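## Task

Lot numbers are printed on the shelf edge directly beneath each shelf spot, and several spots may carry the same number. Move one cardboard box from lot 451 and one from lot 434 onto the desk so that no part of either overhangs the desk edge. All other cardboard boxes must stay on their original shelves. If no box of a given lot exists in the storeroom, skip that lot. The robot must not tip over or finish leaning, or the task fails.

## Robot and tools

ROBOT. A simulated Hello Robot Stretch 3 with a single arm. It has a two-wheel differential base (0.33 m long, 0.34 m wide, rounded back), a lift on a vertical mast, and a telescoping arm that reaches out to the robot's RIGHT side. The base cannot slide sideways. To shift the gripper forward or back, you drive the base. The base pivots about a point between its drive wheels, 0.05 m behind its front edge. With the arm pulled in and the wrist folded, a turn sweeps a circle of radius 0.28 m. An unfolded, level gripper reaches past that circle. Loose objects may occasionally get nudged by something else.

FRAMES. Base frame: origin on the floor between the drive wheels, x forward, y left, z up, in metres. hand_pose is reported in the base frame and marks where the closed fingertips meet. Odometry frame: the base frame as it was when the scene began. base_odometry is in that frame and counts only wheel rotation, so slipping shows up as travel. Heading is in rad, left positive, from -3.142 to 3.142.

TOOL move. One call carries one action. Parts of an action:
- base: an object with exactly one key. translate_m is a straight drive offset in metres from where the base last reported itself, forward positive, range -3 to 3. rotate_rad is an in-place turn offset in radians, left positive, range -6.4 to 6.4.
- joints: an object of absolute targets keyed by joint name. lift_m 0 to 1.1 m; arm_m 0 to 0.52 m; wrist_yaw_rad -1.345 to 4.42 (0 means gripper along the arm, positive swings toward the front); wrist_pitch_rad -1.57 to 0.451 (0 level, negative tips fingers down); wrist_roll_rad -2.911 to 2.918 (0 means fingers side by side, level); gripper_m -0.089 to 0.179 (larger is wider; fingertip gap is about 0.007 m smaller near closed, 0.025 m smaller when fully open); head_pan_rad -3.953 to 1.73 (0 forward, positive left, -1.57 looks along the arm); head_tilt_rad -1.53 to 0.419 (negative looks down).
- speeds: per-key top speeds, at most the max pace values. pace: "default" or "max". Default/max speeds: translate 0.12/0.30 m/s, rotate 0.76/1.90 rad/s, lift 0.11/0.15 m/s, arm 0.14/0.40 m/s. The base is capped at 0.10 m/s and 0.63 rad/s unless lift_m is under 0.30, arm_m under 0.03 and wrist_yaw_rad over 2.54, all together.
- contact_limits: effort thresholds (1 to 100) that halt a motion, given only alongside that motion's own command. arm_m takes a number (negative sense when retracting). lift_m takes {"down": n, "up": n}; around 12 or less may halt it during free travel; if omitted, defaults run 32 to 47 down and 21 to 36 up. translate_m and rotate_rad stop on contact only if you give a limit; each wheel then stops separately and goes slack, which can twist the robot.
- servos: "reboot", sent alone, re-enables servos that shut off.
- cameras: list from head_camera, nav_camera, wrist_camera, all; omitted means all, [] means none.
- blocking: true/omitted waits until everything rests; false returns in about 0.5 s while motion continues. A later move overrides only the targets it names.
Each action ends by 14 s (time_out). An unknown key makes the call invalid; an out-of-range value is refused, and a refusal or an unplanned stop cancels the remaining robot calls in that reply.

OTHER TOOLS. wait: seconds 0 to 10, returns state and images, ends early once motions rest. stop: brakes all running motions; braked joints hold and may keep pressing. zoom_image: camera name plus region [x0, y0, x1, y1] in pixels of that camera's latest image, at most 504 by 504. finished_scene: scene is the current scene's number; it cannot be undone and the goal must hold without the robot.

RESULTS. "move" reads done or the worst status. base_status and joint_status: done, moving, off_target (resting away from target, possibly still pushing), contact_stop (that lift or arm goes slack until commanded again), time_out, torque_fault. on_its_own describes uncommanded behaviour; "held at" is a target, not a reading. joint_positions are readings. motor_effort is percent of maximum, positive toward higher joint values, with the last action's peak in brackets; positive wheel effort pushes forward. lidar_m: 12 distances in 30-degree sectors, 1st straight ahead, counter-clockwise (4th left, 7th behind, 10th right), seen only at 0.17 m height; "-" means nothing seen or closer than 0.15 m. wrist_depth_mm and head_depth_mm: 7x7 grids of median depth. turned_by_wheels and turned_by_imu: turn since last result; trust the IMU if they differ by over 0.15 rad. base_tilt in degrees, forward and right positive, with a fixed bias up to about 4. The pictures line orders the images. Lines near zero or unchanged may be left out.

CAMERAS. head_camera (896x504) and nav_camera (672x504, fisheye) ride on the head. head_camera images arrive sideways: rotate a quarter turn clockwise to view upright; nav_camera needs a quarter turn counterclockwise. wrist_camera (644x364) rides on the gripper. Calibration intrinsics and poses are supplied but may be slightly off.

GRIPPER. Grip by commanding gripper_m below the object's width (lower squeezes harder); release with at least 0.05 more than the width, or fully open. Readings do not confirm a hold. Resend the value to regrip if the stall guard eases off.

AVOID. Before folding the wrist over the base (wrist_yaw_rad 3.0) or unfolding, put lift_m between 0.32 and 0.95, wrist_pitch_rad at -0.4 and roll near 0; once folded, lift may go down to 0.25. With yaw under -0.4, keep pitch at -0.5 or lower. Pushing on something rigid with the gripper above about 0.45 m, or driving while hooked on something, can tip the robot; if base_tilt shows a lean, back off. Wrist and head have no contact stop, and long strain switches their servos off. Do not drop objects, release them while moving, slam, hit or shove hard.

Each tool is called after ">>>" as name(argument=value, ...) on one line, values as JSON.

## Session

>>> move(joints={"head_pan_rad": -1.57, "head_tilt_rad": -0.3}, pace="max", cameras=["nav_camera", "head_camera"])

>>> move(joints={"head_pan_rad": -3.14, "head_tilt_rad": -0.3}, pace="max", cameras=["nav_camera"])

>>> move(joints={"head_pan_rad": 1.4, "head_tilt_rad": -0.3}, pace="max", cameras=["nav_camera"])

>>> move(joints={"head_pan_rad": 0.0, "head_tilt_rad": -0.3}, pace="max", cameras=["nav_camera"])

Scene clock: 2.07 s.
move: done
turned_by_wheels: +0.000
turned_by_imu: +0.000
joint_status: all done
motor_effort: left_wheel=-0.7(1.0) right_wheel=+0.1(1.2) lift_m=+23.0(24.0) arm_m=-6.2(6.5) wrist_yaw_rad=-0.3(2.1) wrist_pitch_rad=+1.9(2.1) wrist_roll_rad=-0.3(0.3) gripper_m=+0.5(0.8) head_pan_rad=+3.6(5.1) head_tilt_rad=-2.7(8.1)
pictures: head_camera (sideways), nav_camera (sideways)
camera_calibration:
head_camera: T_world_to_cam=[[-0.0444667, 0.245881, -0.96828, 1.276], [0.997155, -0.0481344, -0.0580158, 0.0690783], [-0.0608725, -0.968104, -0.243041, 0.272265], [0, 0, 0, 1]]
nav_camera: T_world_to_cam=[[0.0150389, -0.271037, 0.962452, -1.20975], [-0.999882, -0.00697219, 0.0136603, 0.0384894], [0.00300796, -0.962544, -0.27111, 0.306066], [0, 0, 0, 1]]

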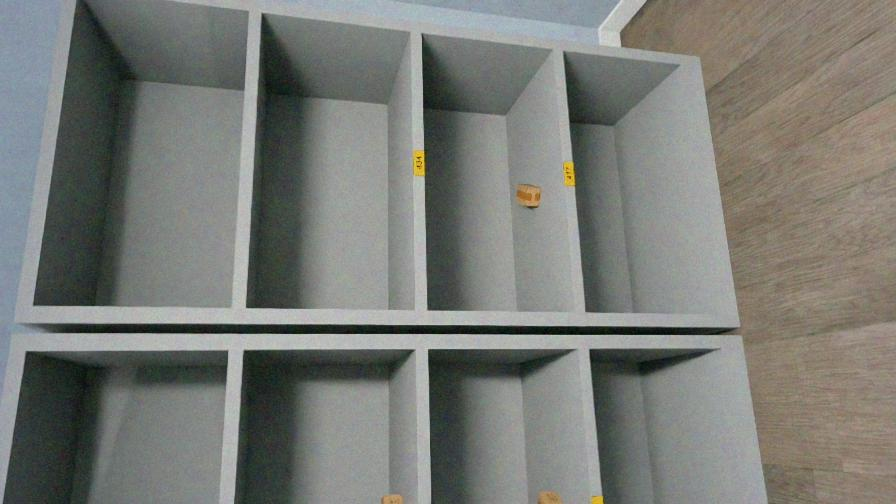

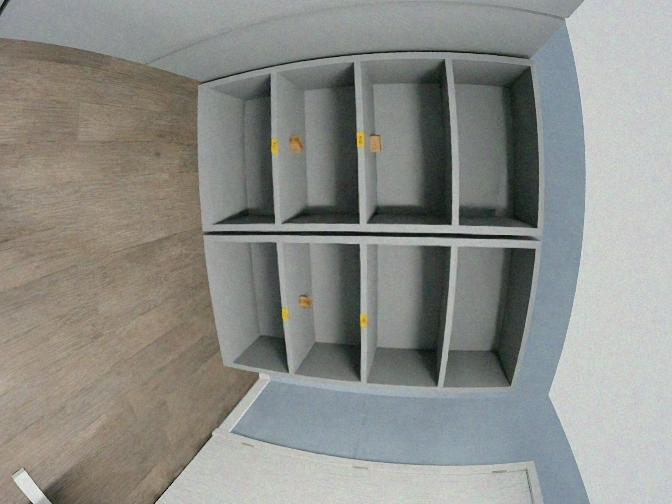

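Scene clock: 4.13 s.
move: done
turned_by_wheels: +0.000
turned_by_imu: +0.000
joint_status: all done
motor_effort: left_wheel=+0.1(0.8) right_wheel=-0.2(1.1) lift_m=+23.9(24.3) arm_m=-9.7(10.1) wrist_yaw_rad=-0.1(1.5) wrist_pitch_rad=+1.9(2.0) wrist_roll_rad=+0.1(0.3) gripper_m=+0.8(0.9) head_pan_rad=+3.6(5.5) head_tilt_rad=-1.8(5.3)
pictures: nav_camera (sideways)
camera_calibration:
nav_camera: T_world_to_cam=[[-0.271024, -0.0152591, 0.962451, -1.20801], [-0.0077847, 0.999876, 0.0136603, 0.0324376], [-0.962541, -0.00379013, -0.27111, 0.311956], [0, 0, 0, 1]]

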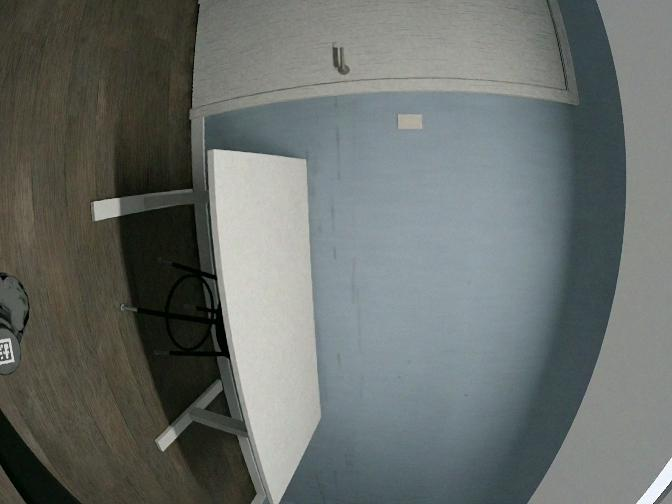

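Scene clock: 7.27 s.
move: done
turned_by_wheels: +0.000
turned_by_imu: +0.000
joint_status: all done
motor_effort: left_wheel=-0.1(0.8) right_wheel=+0.4(1.1) lift_m=+24.4(24.8) arm_m=-12.6(13.4) wrist_yaw_rad=-0.5(1.6) wrist_pitch_rad=+1.9(2.1) wrist_roll_rad=-0.2(0.3) gripper_m=+0.6(1.1) head_pan_rad=-3.3(7.3) head_tilt_rad=+0.5(3.8)
pictures: nav_camera (sideways)
camera_calibration:
nav_camera: T_world_to_cam=[[0.0270124, 0.270106, 0.962451, -1.20982], [0.988956, -0.147577, 0.0136603, 0.0263575], [0.145725, 0.951453, -0.27111, 0.305195], [0, 0, 0, 1]]

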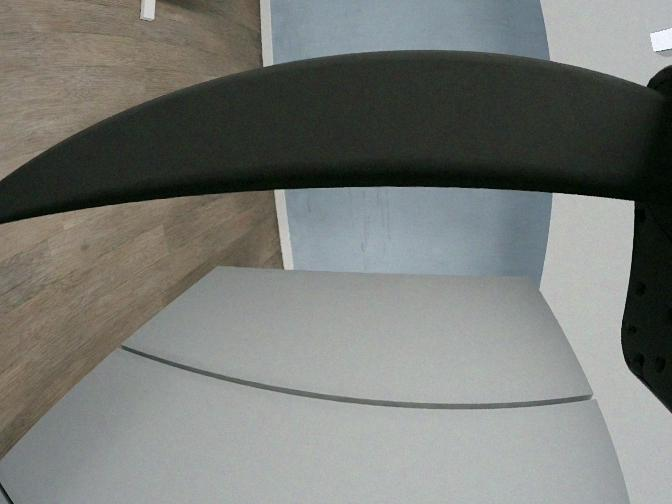

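Scene clock: 8.23 s.
move: done
base_odometry: x=+0.000 y=+0.000 heading=+0.000
turned_by_wheels: +0.000
turned_by_imu: +0.000
base_tilt: forward=-0.2 right=-1.2
lidar_m: 0.73 0.73 0.86 1.53 2.67 1.26 1.01 1.12 1.82 1.63 1.40 0.83
head_depth_mm: 696 735 777 825 879 943 1012 / 676 710 750 794 840 898 965 / 652 684 721 765 813 862 919 / 642 667 704 749 783 834 886 / 617 642 674 711 751 796 844 / 596 625 654 688 725 763 810 / 580 604 633 665 699 736 778
joint_positions: lift_m=+0.374 arm_m=+0.001 wrist_yaw_rad=+3.009 wrist_pitch_rad=-0.462 wrist_roll_rad=+0.000 gripper_m=+0.037 head_pan_rad=-0.038 head_tilt_rad=-0.301
joint_status: all done
motor_effort: left_wheel=-0.2(0.7) right_wheel=+0.0(0.9) lift_m=+24.5(24.7) arm_m=-12.9(13.7) wrist_yaw_rad=-0.5(1.3) wrist_pitch_rad=+1.9(2.0) wrist_roll_rad=+0.1(0.2) gripper_m=+0.6(0.9) head_pan_rad=+2.9(4.9) head_tilt_rad=+1.6(6.1)
hand_pose: x=+0.0076 y=+0.0712 z=+0.3774 quat_wxyz=(+0.207, +0.697, +0.116, +0.676) (m; base frame)
wrist_depth_mm: - 139 - - - 903 699 / - 152 - - - 970 723 / - 169 974 - - 955 745 / 865 810 210 863 847 847 769 / 719 716 212 708 697 699 690 / 622 617 130 577 127 597 593 / 541 553 302 360 513 523 519
pictures: nav_camera (sideways)
camera_calibration:
nav_camera: T_world_to_cam=[[0.27137, 0.00674063, 0.962452, -1.21131], [-0.0236181, -0.999628, 0.0136603, 0.0325342], [0.962185, -0.0264383, -0.27111, 0.300215], [0, 0, 0, 1]]

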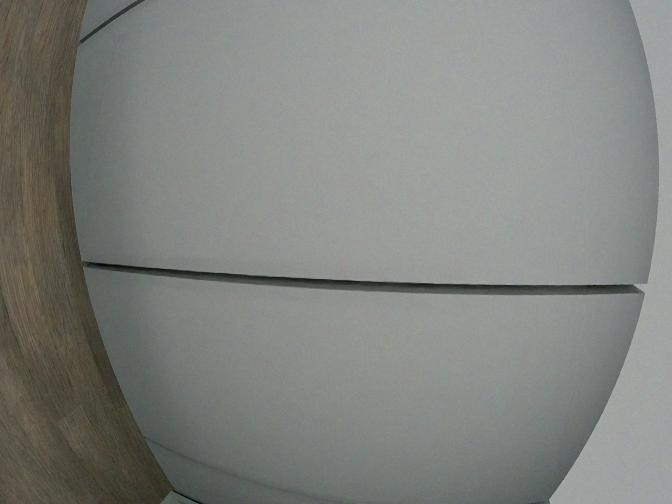

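>>> move(joints={"head_pan_rad": -1.25, "head_tilt_rad": -0.3}, pace="max", cameras=["head_camera"])

>>> zoom_image(camera="head_camera", region=[360, 270, 640, 400])

>>> zoom_image(camera="head_camera", region=[380, 0, 620, 110])

Scene clock: 19.47 s.
move: done
base_odometry: x=+0.000 y=+0.000 heading=+0.000
turned_by_wheels: +0.000
turned_by_imu: +0.000
base_tilt: forward=-0.2 right=-1.2
lidar_m: 0.73 0.73 0.85 1.54 2.68 1.26 1.01 1.12 1.82 1.63 1.39 0.83
head_depth_mm: 1679 1883 1983 2092 2112 1963 1592 / 1437 1511 1970 2067 2071 1942 1580 / 1716 1899 1965 1759 1853 1861 1579 / 1741 1901 2029 2109 2165 1912 1563 / 1774 1910 2020 2123 2179 1922 1548 / 1815 1895 2035 2155 2139 1896 1552 / 1545 1655 1719 1727 1789 1863 1548
joint_positions: lift_m=+0.374 arm_m=+0.001 wrist_yaw_rad=+3.009 wrist_pitch_rad=-0.462 wrist_roll_rad=+0.000 gripper_m=+0.037 head_pan_rad=-1.281 head_tilt_rad=-0.301
joint_status: all done
motor_effort: left_wheel=-0.1(0.7) right_wheel=+0.0(1.1) lift_m=+24.5(25.4) arm_m=-12.6(13.2) wrist_yaw_rad=-0.6(1.4) wrist_pitch_rad=+1.8(2.0) wrist_roll_rad=-0.1(0.4) gripper_m=+0.9(1.0) head_pan_rad=+1.9(4.7) head_tilt_rad=+3.7(6.0)
hand_pose: x=+0.0076 y=+0.0712 z=+0.3774 quat_wxyz=(+0.207, +0.697, +0.116, +0.676) (m; base frame)
wrist_depth_mm: - 139 - - - 905 705 / - 152 - - - 951 733 / - 169 991 - - 946 741 / 867 797 209 848 837 830 770 / 716 711 212 714 698 702 695 / 621 617 130 588 127 594 597 / 540 548 304 361 515 520 521
pictures: head_camera (sideways)
camera_calibration:
head_camera: T_world_to_cam=[[-0.114472, 0.222106, -0.96828, 1.27643], [0.967591, 0.245767, -0.0580158, 0.0692586], [0.225085, -0.94354, -0.243041, 0.270521], [0, 0, 0, 1]]

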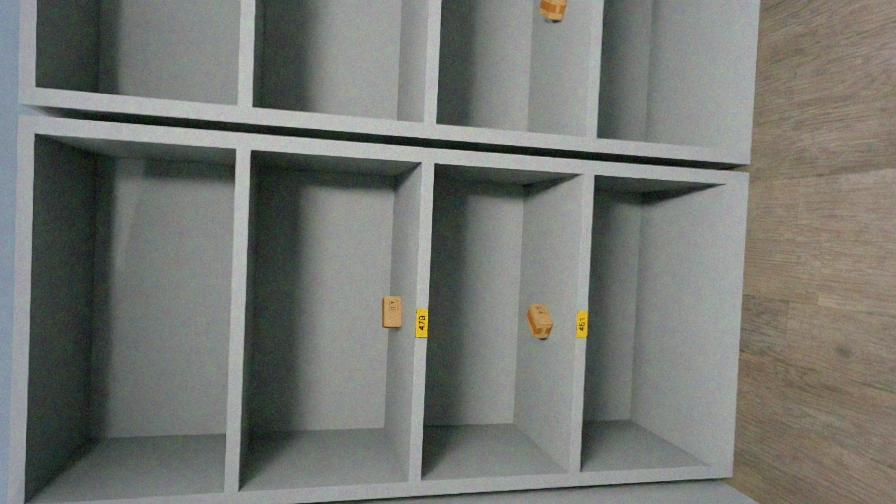

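Scaled by 1.800 from the camera's 896x504 image, which has a finer 1280x720 frame.

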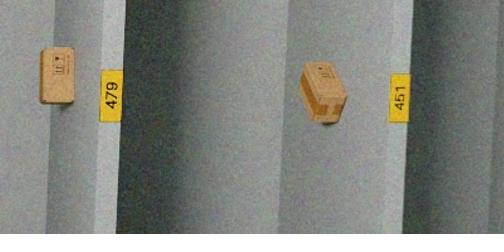

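Scaled by 2.100 from the camera's 896x504 image, which has a finer 1280x720 frame.

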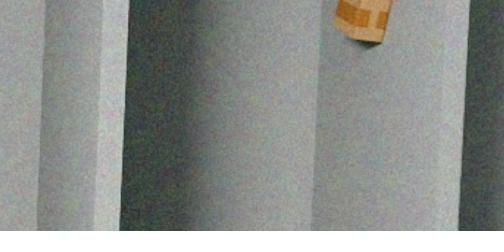

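>>> zoom_image(camera="head_camera", region=[562, 304, 602, 344])

Scaled by 12.600 from the camera's 896x504 image, which has a finer 1280x720 frame.

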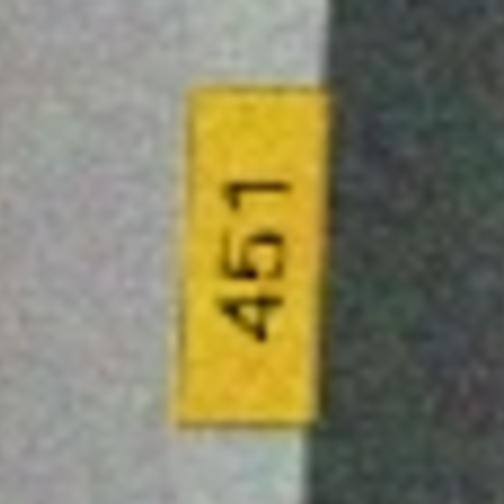

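>>> move(base={"rotate_rad": -1.148}, joints={"lift_m": 0.285, "head_pan_rad": 0.0, "head_tilt_rad": -0.45}, pace="max", cameras=[])

>>> move(base={"translate_m": 1.064}, pace="max", cameras=[])

>>> move(base={"rotate_rad": 1.41}, joints={"head_pan_rad": -1.57, "head_tilt_rad": -0.55, "lift_m": 0.494}, pace="max", cameras=["head_camera"])

Scene clock: 63.97 s.
move: done
turned_by_wheels: -1.148
turned_by_imu: -1.125
base_status: done
joint_status: all done
motor_effort: left_wheel=+6.4(14.8) right_wheel=-9.3(14.3) lift_m=+30.4(31.7) arm_m=-12.1(13.3) wrist_yaw_rad=+0.3(1.6) wrist_pitch_rad=+2.1(2.2) wrist_roll_rad=-0.2(0.3) gripper_m=+0.4(0.9) head_pan_rad=-3.0(6.0) head_tilt_rad=-4.2(6.4)
pictures: none

Scene clock: 68.87 s.
move: done
turned_by_wheels: +0.000
turned_by_imu: +0.000
base_status: done
motor_effort: left_wheel=+5.9(15.8) right_wheel=+0.0(10.4) lift_m=+27.1(30.9) arm_m=-10.8(13.1) wrist_yaw_rad=-0.7(2.1) wrist_pitch_rad=+2.1(2.3) wrist_roll_rad=-0.3(0.3) gripper_m=-0.1(1.0) head_pan_rad=-2.9(4.2) head_tilt_rad=-1.2(4.2)
pictures: none

Scene clock: 71.70 s.
move: done
base_odometry: x=+0.437 y=-0.970 heading=+0.262
turned_by_wheels: +1.410
turned_by_imu: +1.387
base_tilt: forward=-0.3 right=-1.3
lidar_m: 0.52 0.54 0.75 2.27 2.23 1.67 1.76 1.43 0.70 1.04 0.71 0.53
head_depth_mm: 848 921 987 709 1098 933 1047 / 849 926 990 701 1181 926 1214 / 848 928 980 693 1180 924 1213 / 854 931 980 688 1169 916 1210 / 855 931 984 714 1158 913 1200 / 857 936 988 712 1154 904 1198 / 859 935 991 702 1145 897 1187
base_status: done
joint_positions: lift_m=+0.494 arm_m=+0.001 wrist_yaw_rad=+3.009 wrist_pitch_rad=-0.463 wrist_roll_rad=+0.000 gripper_m=+0.037 head_pan_rad=-1.573 head_tilt_rad=-0.551
joint_status: all done
motor_effort: left_wheel=-6.6(14.3) right_wheel=+7.0(13.3) lift_m=+24.5(33.7) arm_m=-12.5(13.6) wrist_yaw_rad=-1.1(1.7) wrist_pitch_rad=+2.2(2.3) wrist_roll_rad=+0.0(0.3) gripper_m=+0.7(1.0) head_pan_rad=+3.6(5.4) head_tilt_rad=-4.6(7.1)
hand_pose: x=+0.0076 y=+0.0710 z=+0.4966 quat_wxyz=(+0.208, +0.697, +0.117, +0.676) (m; base frame)
wrist_depth_mm: - 139 - - - 957 625 / - 152 - - - 950 626 / - 169 - - - 945 638 / - 982 208 - - 967 648 / 902 890 213 849 875 859 661 / 765 761 131 731 127 742 658 / 669 669 301 657 639 659 645
pictures: head_camera (sideways)
camera_calibration:
head_camera: T_world_to_cam=[[-0.0454075, 0.47733, -0.87755, 1.15758], [0.997435, -0.02699, -0.0662915, 0.0798303], [-0.055328, -0.878309, -0.47488, 0.573944], [0, 0, 0, 1]]

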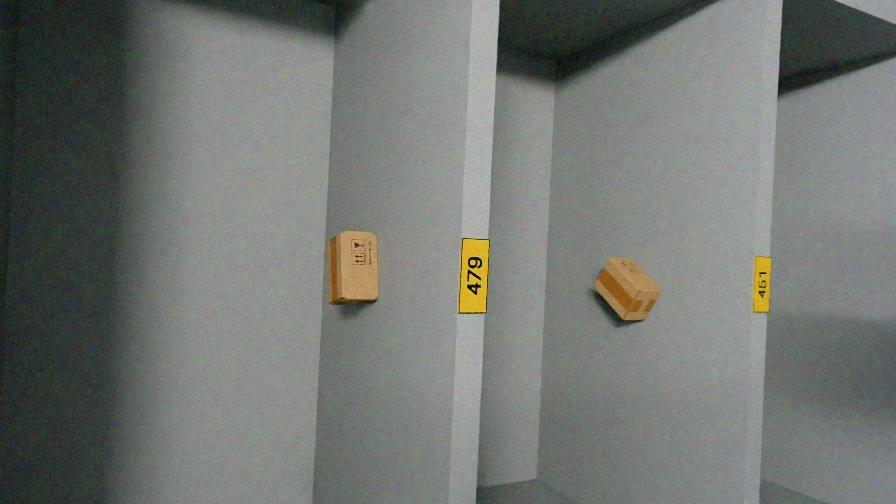

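>>> zoom_image(camera="head_camera", region=[575, 240, 675, 340])

Scaled by 5.040 from the camera's 896x504 image, which has a finer 1280x720 frame.

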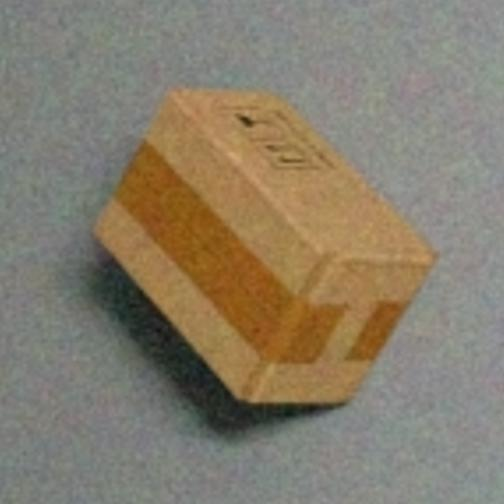

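>>> move(base={"translate_m": 0.245}, joints={"wrist_yaw_rad": 0.0, "wrist_pitch_rad": -0.4, "lift_m": 0.58}, cameras=[])

>>> move(joints={"wrist_pitch_rad": -0.52, "gripper_m": 0.179}, cameras=[])

>>> move(joints={"wrist_yaw_rad": -0.62, "arm_m": 0.25}, contact_limits={"arm_m": 35}, cameras=["head_camera", "wrist_camera"])

Scene clock: 149.53 s.
move: done
turned_by_wheels: +0.000
turned_by_imu: -0.001
base_status: done
joint_status: all done
motor_effort: left_wheel=+2.3(9.0) right_wheel=+9.0(11.6) lift_m=+24.1(33.7) arm_m=-10.7(12.0) wrist_yaw_rad=-3.3(6.7) wrist_pitch_rad=+3.0(5.8) wrist_roll_rad=+0.1(0.3) gripper_m=+0.1(1.1) head_pan_rad=+3.0(4.1) head_tilt_rad=-1.7(3.9)
pictures: none

Scene clock: 151.50 s.
move: done
turned_by_wheels: +0.000
turned_by_imu: +0.000
joint_status: all done
motor_effort: left_wheel=+2.3(3.1) right_wheel=+9.2(9.8) lift_m=+27.0(27.0) arm_m=-9.7(10.8) wrist_yaw_rad=-4.0(5.1) wrist_pitch_rad=+1.5(5.3) wrist_roll_rad=+0.0(0.3) gripper_m=+1.1(83.3) head_pan_rad=+4.0(4.0) head_tilt_rad=-0.9(2.7)
pictures: none

Scene clock: 154.57 s.
move: done
base_odometry: x=+0.674 y=-0.907 heading=+0.262
turned_by_wheels: +0.000
turned_by_imu: +0.000
base_tilt: forward=-0.3 right=-1.1
lidar_m: 0.27 0.28 0.40 1.18 2.30 1.86 2.01 0.87 0.93 0.72 0.37 0.28
head_depth_mm: 855 932 993 710 1198 935 1225 / 851 930 984 699 1183 926 1132 / 857 939 985 694 1181 923 528 / 858 936 989 724 1168 918 541 / 861 940 991 717 1160 908 1205 / 759 787 811 710 890 866 1023 / 524 537 587 650 724 803 842
joint_positions: lift_m=+0.580 arm_m=+0.250 wrist_yaw_rad=-0.617 wrist_pitch_rad=-0.531 wrist_roll_rad=+0.000 gripper_m=+0.179 head_pan_rad=-1.570 head_tilt_rad=-0.551
joint_status: all done
motor_effort: left_wheel=+2.3(2.9) right_wheel=+8.9(10.0) lift_m=+30.2(30.2) arm_m=+13.5(15.0) wrist_yaw_rad=-2.7(6.7) wrist_pitch_rad=+1.7(1.8) wrist_roll_rad=+0.1(0.3) gripper_m=+0.7(1.1) head_pan_rad=+2.9(3.9) head_tilt_rad=-0.5(1.5)
contact_limits: arm_m 35 (drawing in: default 31, maximum 55; extending or still: default 40, maximum 69)
hand_pose: x=-0.1423 y=-0.5651 z=+0.5681 quat_wxyz=(+0.594, -0.030, -0.706, -0.384) (m; base frame)
wrist_depth_mm: 444 482 512 513 509 497 455 / 401 392 325 366 379 375 370 / 316 313 310 306 302 301 358 / 261 258 258 256 253 618 573 / 223 215 219 222 239 746 630 / 119 145 197 216 - - 121 / 118 176 195 - - 696 108
pictures: head_camera (sideways), wrist_camera
camera_calibration:
head_camera: T_world_to_cam=[[-0.0466845, 0.477207, -0.87755, 1.15759], [0.997504, -0.024321, -0.0662915, 0.0798299], [-0.0529776, -0.878454, -0.47488, 0.573929], [0, 0, 0, 1]]
wrist_camera: T_world_to_cam=[[-0.834258, 0.550587, -0.0294395, 0.215823], [0.38676, 0.5463, -0.742949, 0.818331], [-0.392976, -0.631198, -0.6687, 0.133464], [0, 0, 0, 1]]

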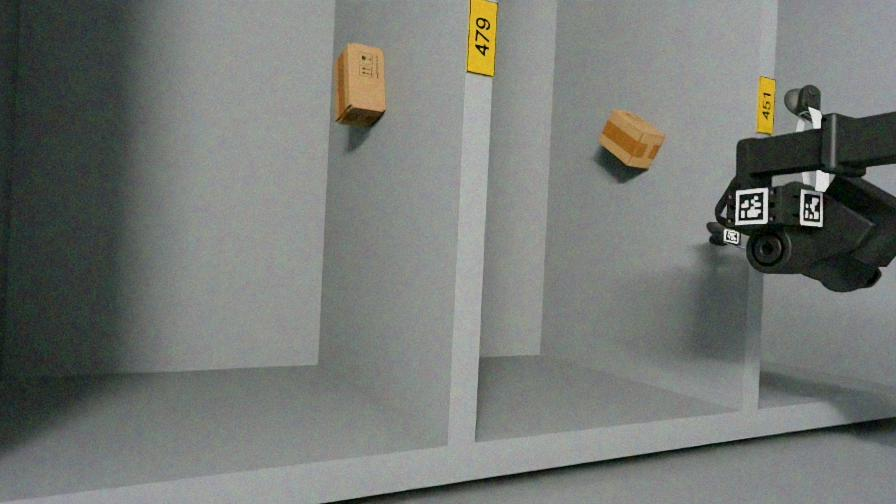

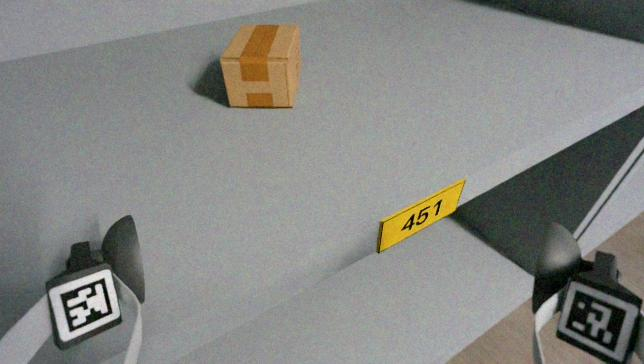

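>>> move(joints={"arm_m": 0.379}, contact_limits={"arm_m": 35}, cameras=["wrist_camera"])

Scene clock: 248.87 s.
move: done
base_odometry: x=+0.674 y=-0.907 heading=+0.262
turned_by_wheels: +0.000
turned_by_imu: +0.000
base_tilt: forward=-0.3 right=-1.2
lidar_m: 0.27 0.28 0.40 1.18 2.30 1.87 2.00 0.87 0.93 0.72 0.37 0.28
head_depth_mm: 854 931 999 708 1196 931 1224 / 856 931 980 702 1191 926 1187 / 856 931 980 693 1174 646 1147 / 857 938 989 722 1166 659 1207 / 862 937 988 721 1160 907 1207 / 759 785 810 710 890 866 1017 / 526 539 586 650 723 803 841
joint_positions: lift_m=+0.580 arm_m=+0.379 wrist_yaw_rad=-0.617 wrist_pitch_rad=-0.531 wrist_roll_rad=+0.000 gripper_m=+0.179 head_pan_rad=-1.570 head_tilt_rad=-0.551
joint_status: all done
motor_effort: left_wheel=+2.7(2.9) right_wheel=+9.8(9.8) lift_m=+28.9(31.5) arm_m=+13.4(14.4) wrist_yaw_rad=-2.9(4.2) wrist_pitch_rad=+1.5(1.8) wrist_roll_rad=+0.0(0.3) gripper_m=+1.0(1.2) head_pan_rad=+3.0(3.7) head_tilt_rad=+1.8(2.5)
contact_limits: arm_m 35 (drawing in: default 31, maximum 55; extending or still: default 40, maximum 69)
hand_pose: x=-0.1423 y=-0.6941 z=+0.5681 quat_wxyz=(+0.594, -0.030, -0.706, -0.384) (m; base frame)
wrist_depth_mm: 342 380 430 480 500 492 461 / 361 388 386 279 379 372 366 / 314 311 308 226 291 299 296 / 260 258 255 241 251 250 249 / 223 214 219 217 216 214 213 / 119 145 191 190 189 184 121 / 118 167 170 169 168 167 108
pictures: wrist_camera
camera_calibration:
wrist_camera: T_world_to_cam=[[-0.834161, 0.550735, -0.0294397, 0.286929], [0.386857, 0.546231, -0.742949, 0.888771], [-0.393088, -0.631128, -0.6687, 0.0520744], [0, 0, 0, 1]]

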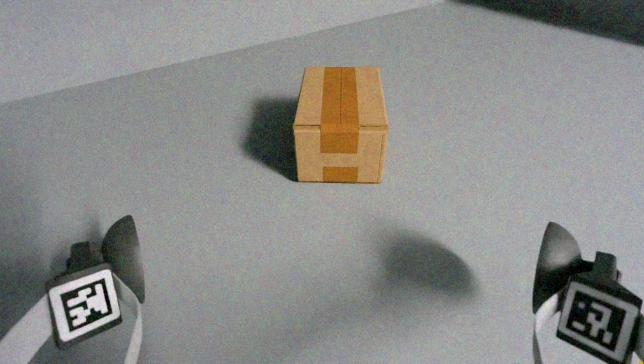

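>>> move(base={"translate_m": -0.069}, joints={"arm_m": 0.478}, speeds={"translate_m": 0.05, "arm_m": 0.07}, contact_limits={"arm_m": 35}, cameras=["wrist_camera"])

>>> move(joints={"gripper_m": 0.02}, cameras=["wrist_camera"])

Scene clock: 258.37 s.
move: done
turned_by_wheels: +0.000
turned_by_imu: +0.000
base_status: done
joint_status: all done
motor_effort: left_wheel=-5.2(10.6) right_wheel=-7.0(10.4) lift_m=+25.0(26.9) arm_m=+12.8(14.9) wrist_yaw_rad=-3.5(4.4) wrist_pitch_rad=+1.7(1.8) wrist_roll_rad=-0.1(0.3) gripper_m=+0.2(1.1) head_pan_rad=+2.4(4.0) head_tilt_rad=+3.9(4.3)
contact_limits: arm_m 35 (drawing in: default 31, maximum 55; extending or still: default 40, maximum 69)
pictures: wrist_camera
camera_calibration:
wrist_camera: T_world_to_cam=[[-0.834152, 0.550748, -0.0294397, 0.34146], [0.386867, 0.546227, -0.742947, 0.942844], [-0.393096, -0.63112, -0.668703, -0.0104], [0, 0, 0, 1]]

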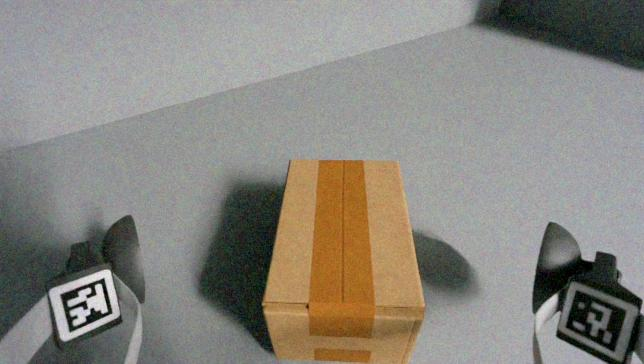

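Scene clock: 260.50 s.
move: done
base_odometry: x=+0.607 y=-0.924 heading=+0.262
turned_by_wheels: +0.000
turned_by_imu: +0.000
base_tilt: forward=-0.3 right=-1.1
lidar_m: 0.34 0.36 0.50 1.48 2.35 1.81 1.94 0.82 0.83 0.95 0.47 0.35
head_depth_mm: 851 931 998 710 1197 931 1195 / 853 937 983 703 1177 926 1154 / 855 934 988 694 1129 638 1125 / 856 937 986 687 1178 863 1214 / 859 934 988 718 1153 909 1199 / 859 929 937 710 1088 909 1173 / 712 728 746 682 790 855 969
joint_positions: lift_m=+0.580 arm_m=+0.478 wrist_yaw_rad=-0.618 wrist_pitch_rad=-0.528 wrist_roll_rad=+0.000 gripper_m=+0.021 head_pan_rad=-1.570 head_tilt_rad=-0.550
joint_status: all done
motor_effort: left_wheel=-4.6(5.6) right_wheel=-6.7(7.7) lift_m=+23.1(25.2) arm_m=+13.4(13.9) wrist_yaw_rad=-2.8(4.1) wrist_pitch_rad=+1.0(1.8) wrist_roll_rad=-0.3(0.4) gripper_m=-16.7(89.6) head_pan_rad=+3.2(3.3) head_tilt_rad=+3.9(4.7)
contact_limits: arm_m 35 (drawing in: default 31, maximum 55; extending or still: default 40, maximum 69)
hand_pose: x=-0.1428 y=-0.7934 z=+0.5688 quat_wxyz=(+0.594, -0.032, -0.706, -0.384) (m; base frame)
wrist_depth_mm: 262 291 328 378 447 473 420 / 279 310 355 383 384 378 370 / 296 314 312 307 303 299 298 / 261 260 259 179 245 251 251 / 223 223 162 158 153 216 214 / 194 194 127 134 130 188 187 / 173 111 166 153 161 161 167
pictures: wrist_camera
camera_calibration:
wrist_camera: T_world_to_cam=[[-0.83369, 0.551454, -0.0293196, 0.341823], [0.385835, 0.543678, -0.745349, 0.942961], [-0.395085, -0.632702, -0.666029, -0.0133497], [0, 0, 0, 1]]

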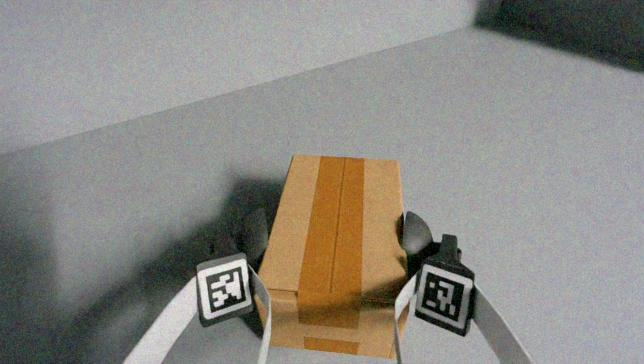

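>>> move(joints={"lift_m": 0.65}, cameras=["wrist_camera"])

>>> move(joints={"arm_m": 0.0}, cameras=["wrist_camera"])

Scene clock: 267.37 s.
move: done
turned_by_wheels: +0.000
turned_by_imu: +0.000
joint_status: all done
motor_effort: left_wheel=-5.2(5.6) right_wheel=-7.1(7.5) lift_m=+31.3(34.9) arm_m=+13.1(13.8) wrist_yaw_rad=-0.8(3.7) wrist_pitch_rad=+3.2(3.4) wrist_roll_rad=+0.1(0.3) gripper_m=-15.7(17.0) head_pan_rad=+2.2(3.3) head_tilt_rad=+4.5(4.5)
contact_limits: arm_m 35 (drawing in: default 31, maximum 55; extending or still: default 40, maximum 69)
pictures: wrist_camera
camera_calibration:
wrist_camera: T_world_to_cam=[[-0.83348, 0.55175, -0.0297191, 0.344379], [0.390978, 0.550902, -0.737321, 0.993413], [-0.390444, -0.626162, -0.674888, 0.0444323], [0, 0, 0, 1]]

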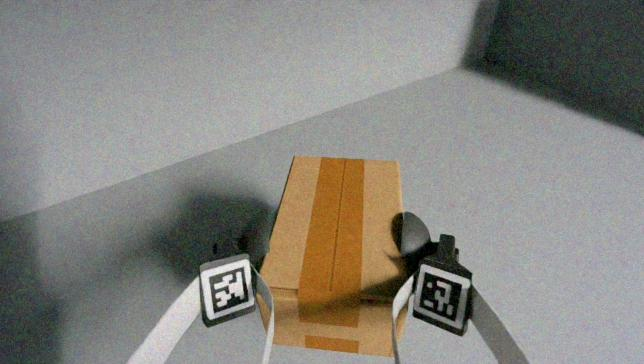

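Scene clock: 272.07 s.
move: done
base_odometry: x=+0.607 y=-0.924 heading=+0.262
turned_by_wheels: +0.000
turned_by_imu: +0.000
base_tilt: forward=-0.3 right=-1.3
lidar_m: 0.34 0.36 0.50 1.48 2.35 1.81 1.94 0.82 0.83 0.95 0.47 0.35
head_depth_mm: 850 925 997 709 1195 933 1194 / 854 931 986 703 1182 925 1213 / 852 931 983 694 1180 917 1217 / 854 932 984 688 1166 915 1202 / 862 937 990 719 1156 914 1199 / 859 931 936 714 1082 903 1173 / 710 727 744 682 788 852 973
joint_positions: lift_m=+0.650 arm_m=+0.001 wrist_yaw_rad=-0.618 wrist_pitch_rad=-0.540 wrist_roll_rad=+0.000 gripper_m=+0.021 head_pan_rad=-1.570 head_tilt_rad=-0.550
joint_status: all done
motor_effort: left_wheel=-4.5(5.4) right_wheel=-6.4(7.5) lift_m=+30.8(31.8) arm_m=-13.0(14.5) wrist_yaw_rad=-2.0(4.0) wrist_pitch_rad=+3.2(3.3) wrist_roll_rad=+0.0(0.3) gripper_m=-15.7(16.2) head_pan_rad=+2.7(3.5) head_tilt_rad=+3.6(4.7)
hand_pose: x=-0.1417 y=-0.3145 z=+0.6363 quat_wxyz=(+0.592, -0.027, -0.706, -0.387) (m; base frame)
wrist_depth_mm: - 685 719 704 629 604 - / 555 547 546 537 581 - - / 442 438 446 - 770 - - / 372 394 - 182 792 - - / 364 - 153 156 154 998 991 / 797 - 129 136 132 867 858 / 710 100 722 154 752 759 770
pictures: wrist_camera
camera_calibration:
wrist_camera: T_world_to_cam=[[-0.833476, 0.551756, -0.0297276, 0.0809699], [0.391083, 0.551048, -0.737157, 0.730294], [-0.390349, -0.626028, -0.675068, 0.343539], [0, 0, 0, 1]]

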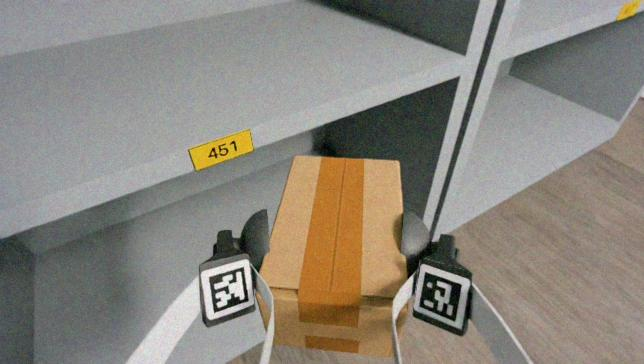

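>>> move(base={"rotate_rad": -1.22}, joints={"lift_m": 0.80, "wrist_yaw_rad": 0.0, "wrist_pitch_rad": -0.15}, cameras=["head_camera"])

>>> move(base={"translate_m": -0.8}, cameras=["head_camera", "wrist_camera", "nav_camera"])

Scene clock: 298.57 s.
move: done
turned_by_wheels: -1.220
turned_by_imu: -1.199
base_status: done
joint_status: all done
motor_effort: left_wheel=+8.1(11.7) right_wheel=-10.3(13.5) lift_m=+31.2(34.2) arm_m=-12.6(13.8) wrist_yaw_rad=+1.7(6.1) wrist_pitch_rad=+5.3(7.6) wrist_roll_rad=-0.1(0.4) gripper_m=-16.2(16.2) head_pan_rad=+2.1(3.1) head_tilt_rad=+3.4(4.2)
pictures: head_camera (sideways)
camera_calibration:
head_camera: T_world_to_cam=[[-0.0466841, 0.476712, -0.877819, 1.15794], [0.997504, -0.0243584, -0.0662773, 0.0798115], [-0.0529774, -0.878722, -0.474385, 0.573285], [0, 0, 0, 1]]

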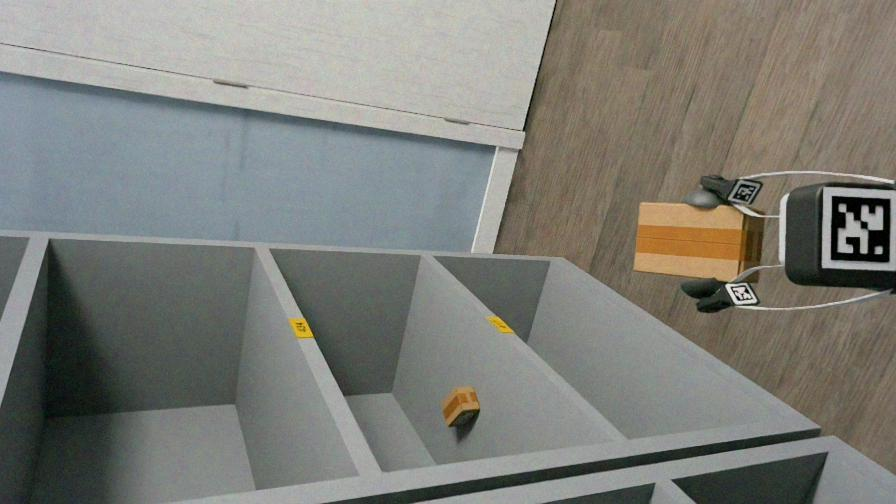

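Scene clock: 307.67 s.
move: done
base_odometry: x=+0.146 y=-0.270 heading=-0.957
turned_by_wheels: +0.000
turned_by_imu: -0.001
base_tilt: forward=-0.4 right=-1.2
lidar_m: 1.08 0.70 0.64 0.65 0.81 1.69 2.74 1.24 1.23 1.63 1.79 1.35
head_depth_mm: 1322 1436 1558 1703 1855 1574 1304 / 1363 1473 1605 1785 1894 1568 1296 / 1421 1538 1696 1865 1967 1479 1231 / 1476 1611 1756 1952 1994 507 313 / 1543 1700 1843 2077 1984 1546 1277 / 1622 1758 1965 2218 1968 1541 1272 / 1705 1868 2077 2317 1951 1542 1258
base_status: done
joint_positions: lift_m=+0.800 arm_m=+0.001 wrist_yaw_rad=-0.003 wrist_pitch_rad=-0.182 wrist_roll_rad=+0.000 gripper_m=+0.021 head_pan_rad=-1.570 head_tilt_rad=-0.550
motor_effort: left_wheel=-0.8(9.5) right_wheel=-11.2(15.8) lift_m=+25.2(31.5) arm_m=-11.4(13.3) wrist_yaw_rad=+3.4(3.4) wrist_pitch_rad=+5.4(5.5) wrist_roll_rad=-0.2(0.6) gripper_m=-15.6(16.2) head_pan_rad=+2.0(3.1) head_tilt_rad=+2.7(4.0)
hand_pose: x=-0.0221 y=-0.3932 z=+0.8687 quat_wxyz=(+0.704, +0.063, -0.704, -0.065) (m; base frame)
wrist_depth_mm: - - - - - - - / - - - - - - - / - - - - - - - / - - - 182 - - - / - - 157 156 156 - - / - - 130 136 132 - - / - 110 - 154 - - -
pictures: head_camera (sideways), nav_camera (sideways), wrist_camera
camera_calibration:
head_camera: T_world_to_cam=[[-0.0466842, 0.476712, -0.877819, 1.15794], [0.997504, -0.0243582, -0.0662773, 0.0798115], [-0.0529773, -0.878722, -0.474385, 0.573285], [0, 0, 0, 1]]
nav_camera: T_world_to_cam=[[0.0174625, -0.499888, 0.865914, -1.08379], [-0.999789, -0.0181277, 0.00969721, 0.0436522], [0.0108495, -0.8659, -0.500099, 0.604011], [0, 0, 0, 1]]
wrist_camera: T_world_to_cam=[[-0.999101, -0.039199, -0.0161207, -0.0168876], [0.000274115, 0.374361, -0.927283, 0.985275], [0.0423836, -0.926454, -0.374014, 0.127723], [0, 0, 0, 1]]

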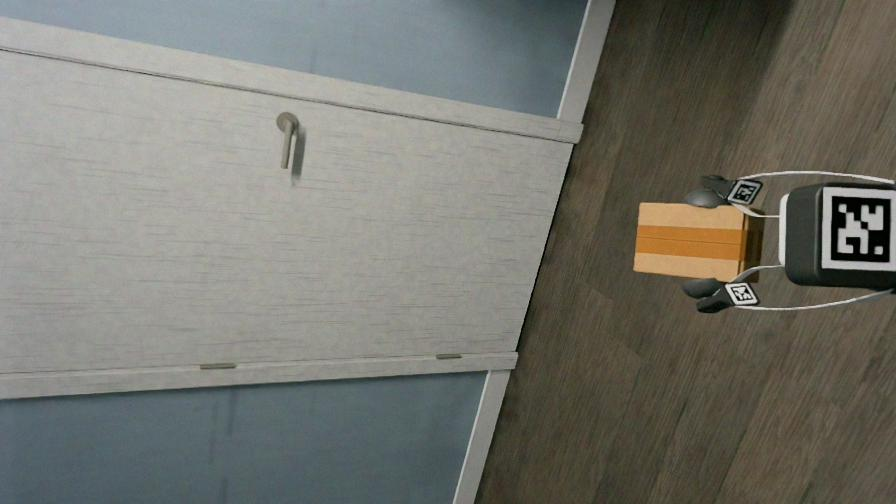

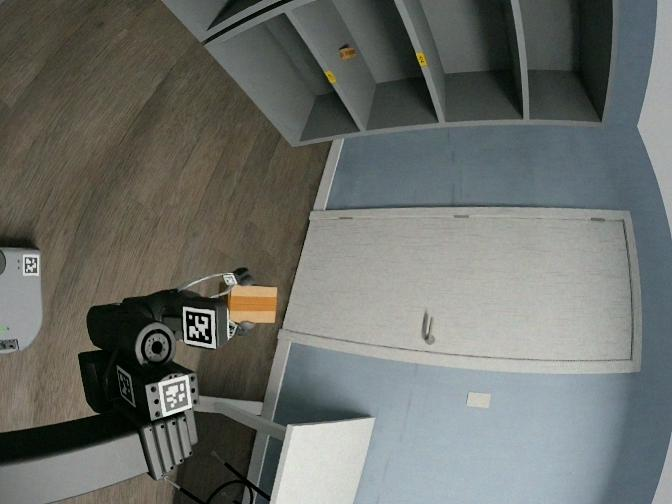

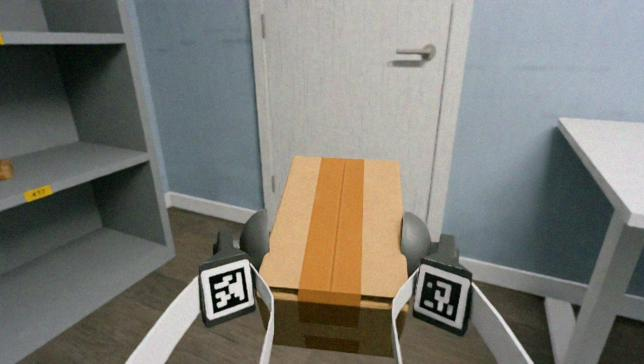

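>>> move(base={"translate_m": -0.8}, cameras=["wrist_camera"])

>>> move(base={"rotate_rad": -0.36}, cameras=["head_camera", "wrist_camera", "nav_camera"])

Scene clock: 326.13 s.
move: done
turned_by_wheels: +0.000
turned_by_imu: +0.001
base_status: done
motor_effort: left_wheel=-5.5(10.6) right_wheel=-5.7(14.6) lift_m=+30.0(30.2) arm_m=-9.1(11.4) wrist_yaw_rad=+1.0(3.3) wrist_pitch_rad=+5.4(5.6) wrist_roll_rad=+0.2(0.3) gripper_m=-15.4(16.5) head_pan_rad=+1.6(2.3) head_tilt_rad=+2.3(3.8)
pictures: wrist_camera
camera_calibration:
wrist_camera: T_world_to_cam=[[-0.999099, -0.039258, -0.0161208, -0.0168961], [0.000252105, 0.374361, -0.927283, 0.985274], [0.0424383, -0.926452, -0.374014, 0.127724], [0, 0, 0, 1]]

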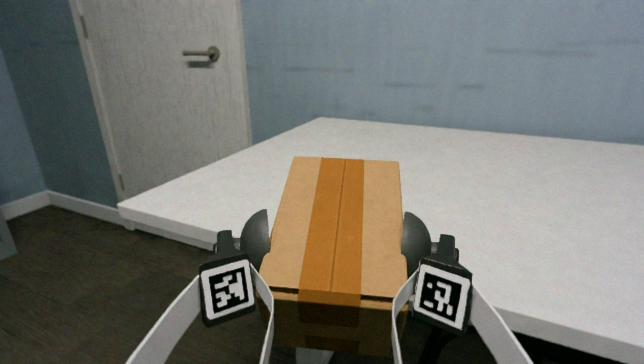

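Scene clock: 327.80 s.
move: done
base_odometry: x=-0.314 y=+0.384 heading=-1.317
turned_by_wheels: -0.360
turned_by_imu: -0.354
base_tilt: forward=-0.4 right=-1.1
lidar_m: 2.06 1.30 0.97 0.95 0.99 1.40 2.23 1.85 0.86 0.69 0.99 1.96
head_depth_mm: 1111 1213 1336 1275 901 1450 1306 / 1119 1223 1334 1247 897 1185 1296 / 1125 1215 1337 1233 887 743 1225 / 1119 1221 1347 1223 883 508 313 / 1125 1224 1341 1214 877 1420 1272 / 1124 1225 1353 1197 875 1451 1262 / 1131 1226 1354 1186 865 1338 1259
base_status: done
joint_positions: lift_m=+0.800 arm_m=+0.001 wrist_yaw_rad=-0.002 wrist_pitch_rad=-0.182 wrist_roll_rad=+0.000 gripper_m=+0.021 head_pan_rad=-1.570 head_tilt_rad=-0.550
motor_effort: left_wheel=+8.0(12.0) right_wheel=-9.8(14.1) lift_m=+31.0(31.4) arm_m=-9.8(9.8) wrist_yaw_rad=+2.2(2.8) wrist_pitch_rad=+5.4(5.5) wrist_roll_rad=-0.1(0.3) gripper_m=-15.3(16.1) head_pan_rad=+1.5(2.1) head_tilt_rad=+2.2(3.2)
hand_pose: x=-0.0221 y=-0.3932 z=+0.8687 quat_wxyz=(+0.704, +0.064, -0.704, -0.065) (m; base frame)
wrist_depth_mm: - - - - - - - / - - - - - - - / - - - - - - - / - - - 182 181 - - / - - 152 156 150 - - / - - 129 136 132 - - / - 100 - 152 - - -
pictures: head_camera (sideways), nav_camera (sideways), wrist_camera
camera_calibration:
head_camera: T_world_to_cam=[[-0.0466841, 0.476712, -0.877819, 1.15794], [0.997504, -0.0243584, -0.0662773, 0.0798115], [-0.0529774, -0.878722, -0.474385, 0.573285], [0, 0, 0, 1]]
nav_camera: T_world_to_cam=[[0.0174624, -0.499888, 0.865914, -1.08379], [-0.999789, -0.0181276, 0.00969721, 0.0436522], [0.0108494, -0.8659, -0.500099, 0.604011], [0, 0, 0, 1]]
wrist_camera: T_world_to_cam=[[-0.999088, -0.0395497, -0.0161209, -0.0169382], [0.00014287, 0.374361, -0.927283, 0.985272], [0.0427088, -0.926439, -0.374014, 0.127731], [0, 0, 0, 1]]

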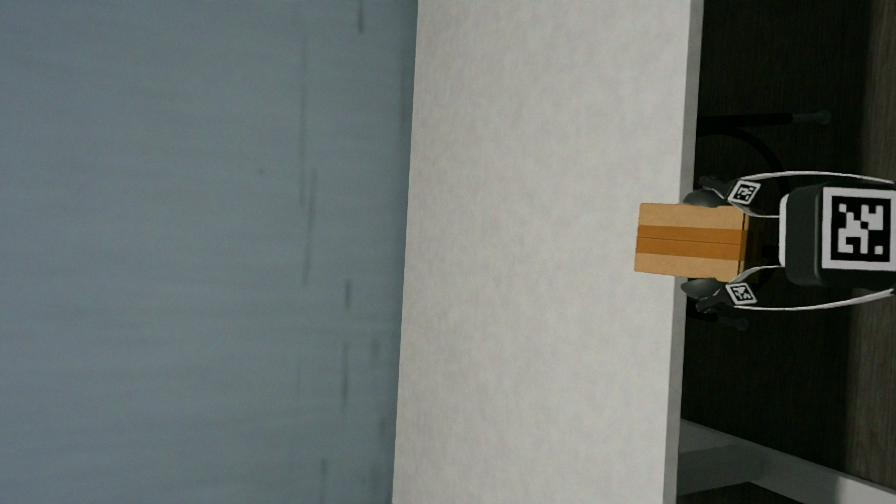

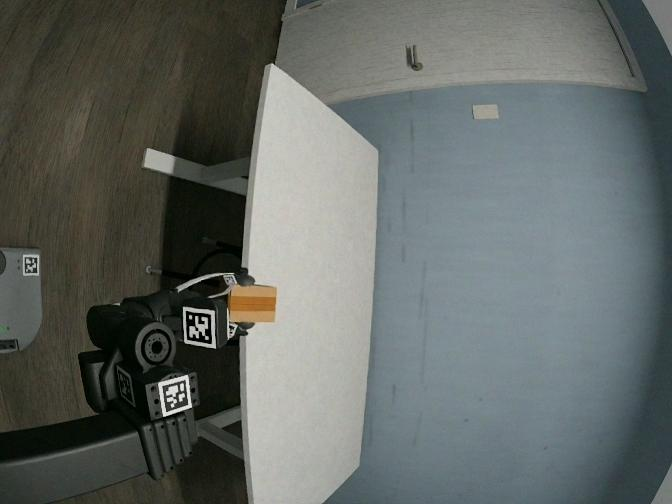

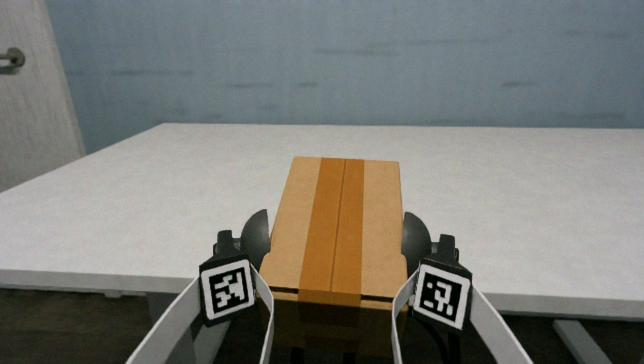

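>>> move(joints={"arm_m": 0.40}, contact_limits={"arm_m": 35}, cameras=[])

>>> move(joints={"lift_m": 0.70}, contact_limits={"lift_m": {"down": 12}}, cameras=["wrist_camera"])

>>> move(joints={"lift_m": 0.679}, speeds={"lift_m": 0.03}, contact_limits={"lift_m": {"down": 12}}, cameras=["wrist_camera", "head_camera"])

Scene clock: 348.37 s.
move: done
turned_by_wheels: +0.000
turned_by_imu: +0.000
joint_status: all done
motor_effort: left_wheel=+7.6(8.6) right_wheel=-10.2(11.1) lift_m=+27.5(31.9) arm_m=+13.1(15.1) wrist_yaw_rad=+1.6(3.0) wrist_pitch_rad=+5.4(5.5) wrist_roll_rad=+0.0(0.3) gripper_m=-15.9(16.1) head_pan_rad=+1.4(2.1) head_tilt_rad=+1.9(3.0)
contact_limits: arm_m 35 (drawing in: default 31, maximum 55; extending or still: default 40, maximum 69)
pictures: none

Scene clock: 350.10 s.
move: done
turned_by_wheels: +0.000
turned_by_imu: +0.000
joint_status: all done
motor_effort: left_wheel=+7.7(8.1) right_wheel=-10.3(11.3) lift_m=+25.1(27.3) arm_m=+11.8(13.1) wrist_yaw_rad=+1.8(2.9) wrist_pitch_rad=+5.5(5.5) wrist_roll_rad=-0.1(0.3) gripper_m=-15.6(16.3) head_pan_rad=+0.9(1.8) head_tilt_rad=+2.1(2.8)
contact_limits: arm_m 35 (drawing in: default 31, maximum 55; extending or still: default 40, maximum 69); lift_m down 12 (down: maximum 72; up: maximum 65)
pictures: wrist_camera
camera_calibration:
wrist_camera: T_world_to_cam=[[-0.999088, -0.0395509, -0.0161177, -0.0343507], [0.000142829, 0.374288, -0.927312, 1.04205], [0.0427087, -0.926469, -0.373941, -0.279789], [0, 0, 0, 1]]

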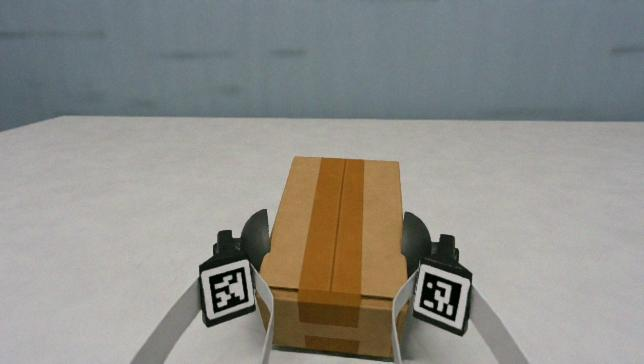

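Scene clock: 351.23 s.
move: done
base_odometry: x=-0.314 y=+0.384 heading=-1.317
turned_by_wheels: +0.000
turned_by_imu: +0.000
base_tilt: forward=-0.4 right=-1.2
lidar_m: 2.06 1.30 0.98 0.95 1.00 1.39 2.23 1.85 0.87 0.69 0.99 1.96
head_depth_mm: 1107 1209 1336 1273 903 1456 1299 / 1108 1223 1330 1246 895 728 397 / 1121 1214 1343 1232 632 731 1258 / 1119 1223 1346 1217 666 1050 1259 / 1123 1229 1345 1216 876 1430 1279 / 1125 1225 1353 1202 871 1452 1276 / 1123 1231 1355 1190 867 1332 1258
joint_positions: lift_m=+0.679 arm_m=+0.400 wrist_yaw_rad=-0.002 wrist_pitch_rad=-0.113 wrist_roll_rad=+0.000 gripper_m=+0.021 head_pan_rad=-1.570 head_tilt_rad=-0.550
joint_status: all done
motor_effort: left_wheel=+7.7(8.2) right_wheel=-10.5(10.8) lift_m=+18.2(26.1) arm_m=+10.5(12.0) wrist_yaw_rad=+2.9(2.9) wrist_pitch_rad=-7.2(7.6) wrist_roll_rad=+0.1(0.3) gripper_m=-15.5(15.9) head_pan_rad=+0.9(1.9) head_tilt_rad=+1.8(2.5)
contact_limits: arm_m 35 (drawing in: default 31, maximum 55; extending or still: default 40, maximum 69); lift_m down 12 (down: maximum 72; up: maximum 65)
hand_pose: x=-0.0220 y=-0.7968 z=+0.7648 quat_wxyz=(+0.706, +0.040, -0.706, -0.041) (m; base frame)
wrist_depth_mm: - - - - - - - / - - - - - - - / - - - - - - - / - - - 189 - - - / - 270 155 161 152 267 268 / 217 217 130 137 133 216 216 / 176 109 168 148 161 161 173
pictures: head_camera (sideways), wrist_camera
camera_calibration:
head_camera: T_world_to_cam=[[-0.0466842, 0.476712, -0.877819, 1.15794], [0.997504, -0.0243581, -0.0662773, 0.0798115], [-0.0529772, -0.878722, -0.474385, 0.573285], [0, 0, 0, 1]]
wrist_camera: T_world_to_cam=[[-0.99908, -0.0408062, -0.0132191, -0.0377433], [-0.0000859973, 0.310086, -0.950708, 1.00672], [0.0428939, -0.949832, -0.309804, -0.352816], [0, 0, 0, 1]]

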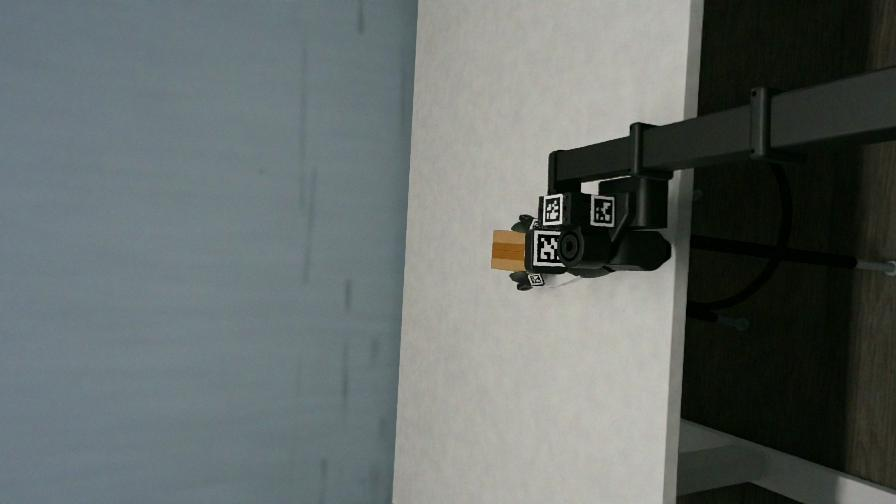

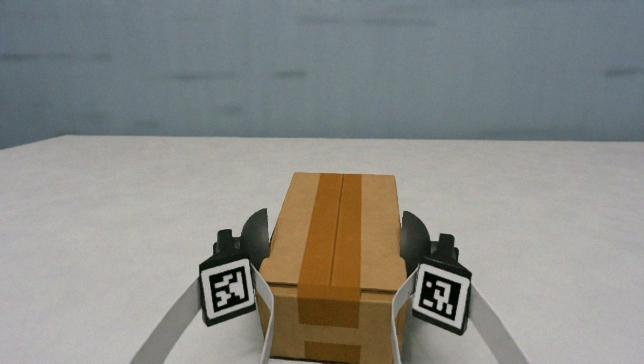

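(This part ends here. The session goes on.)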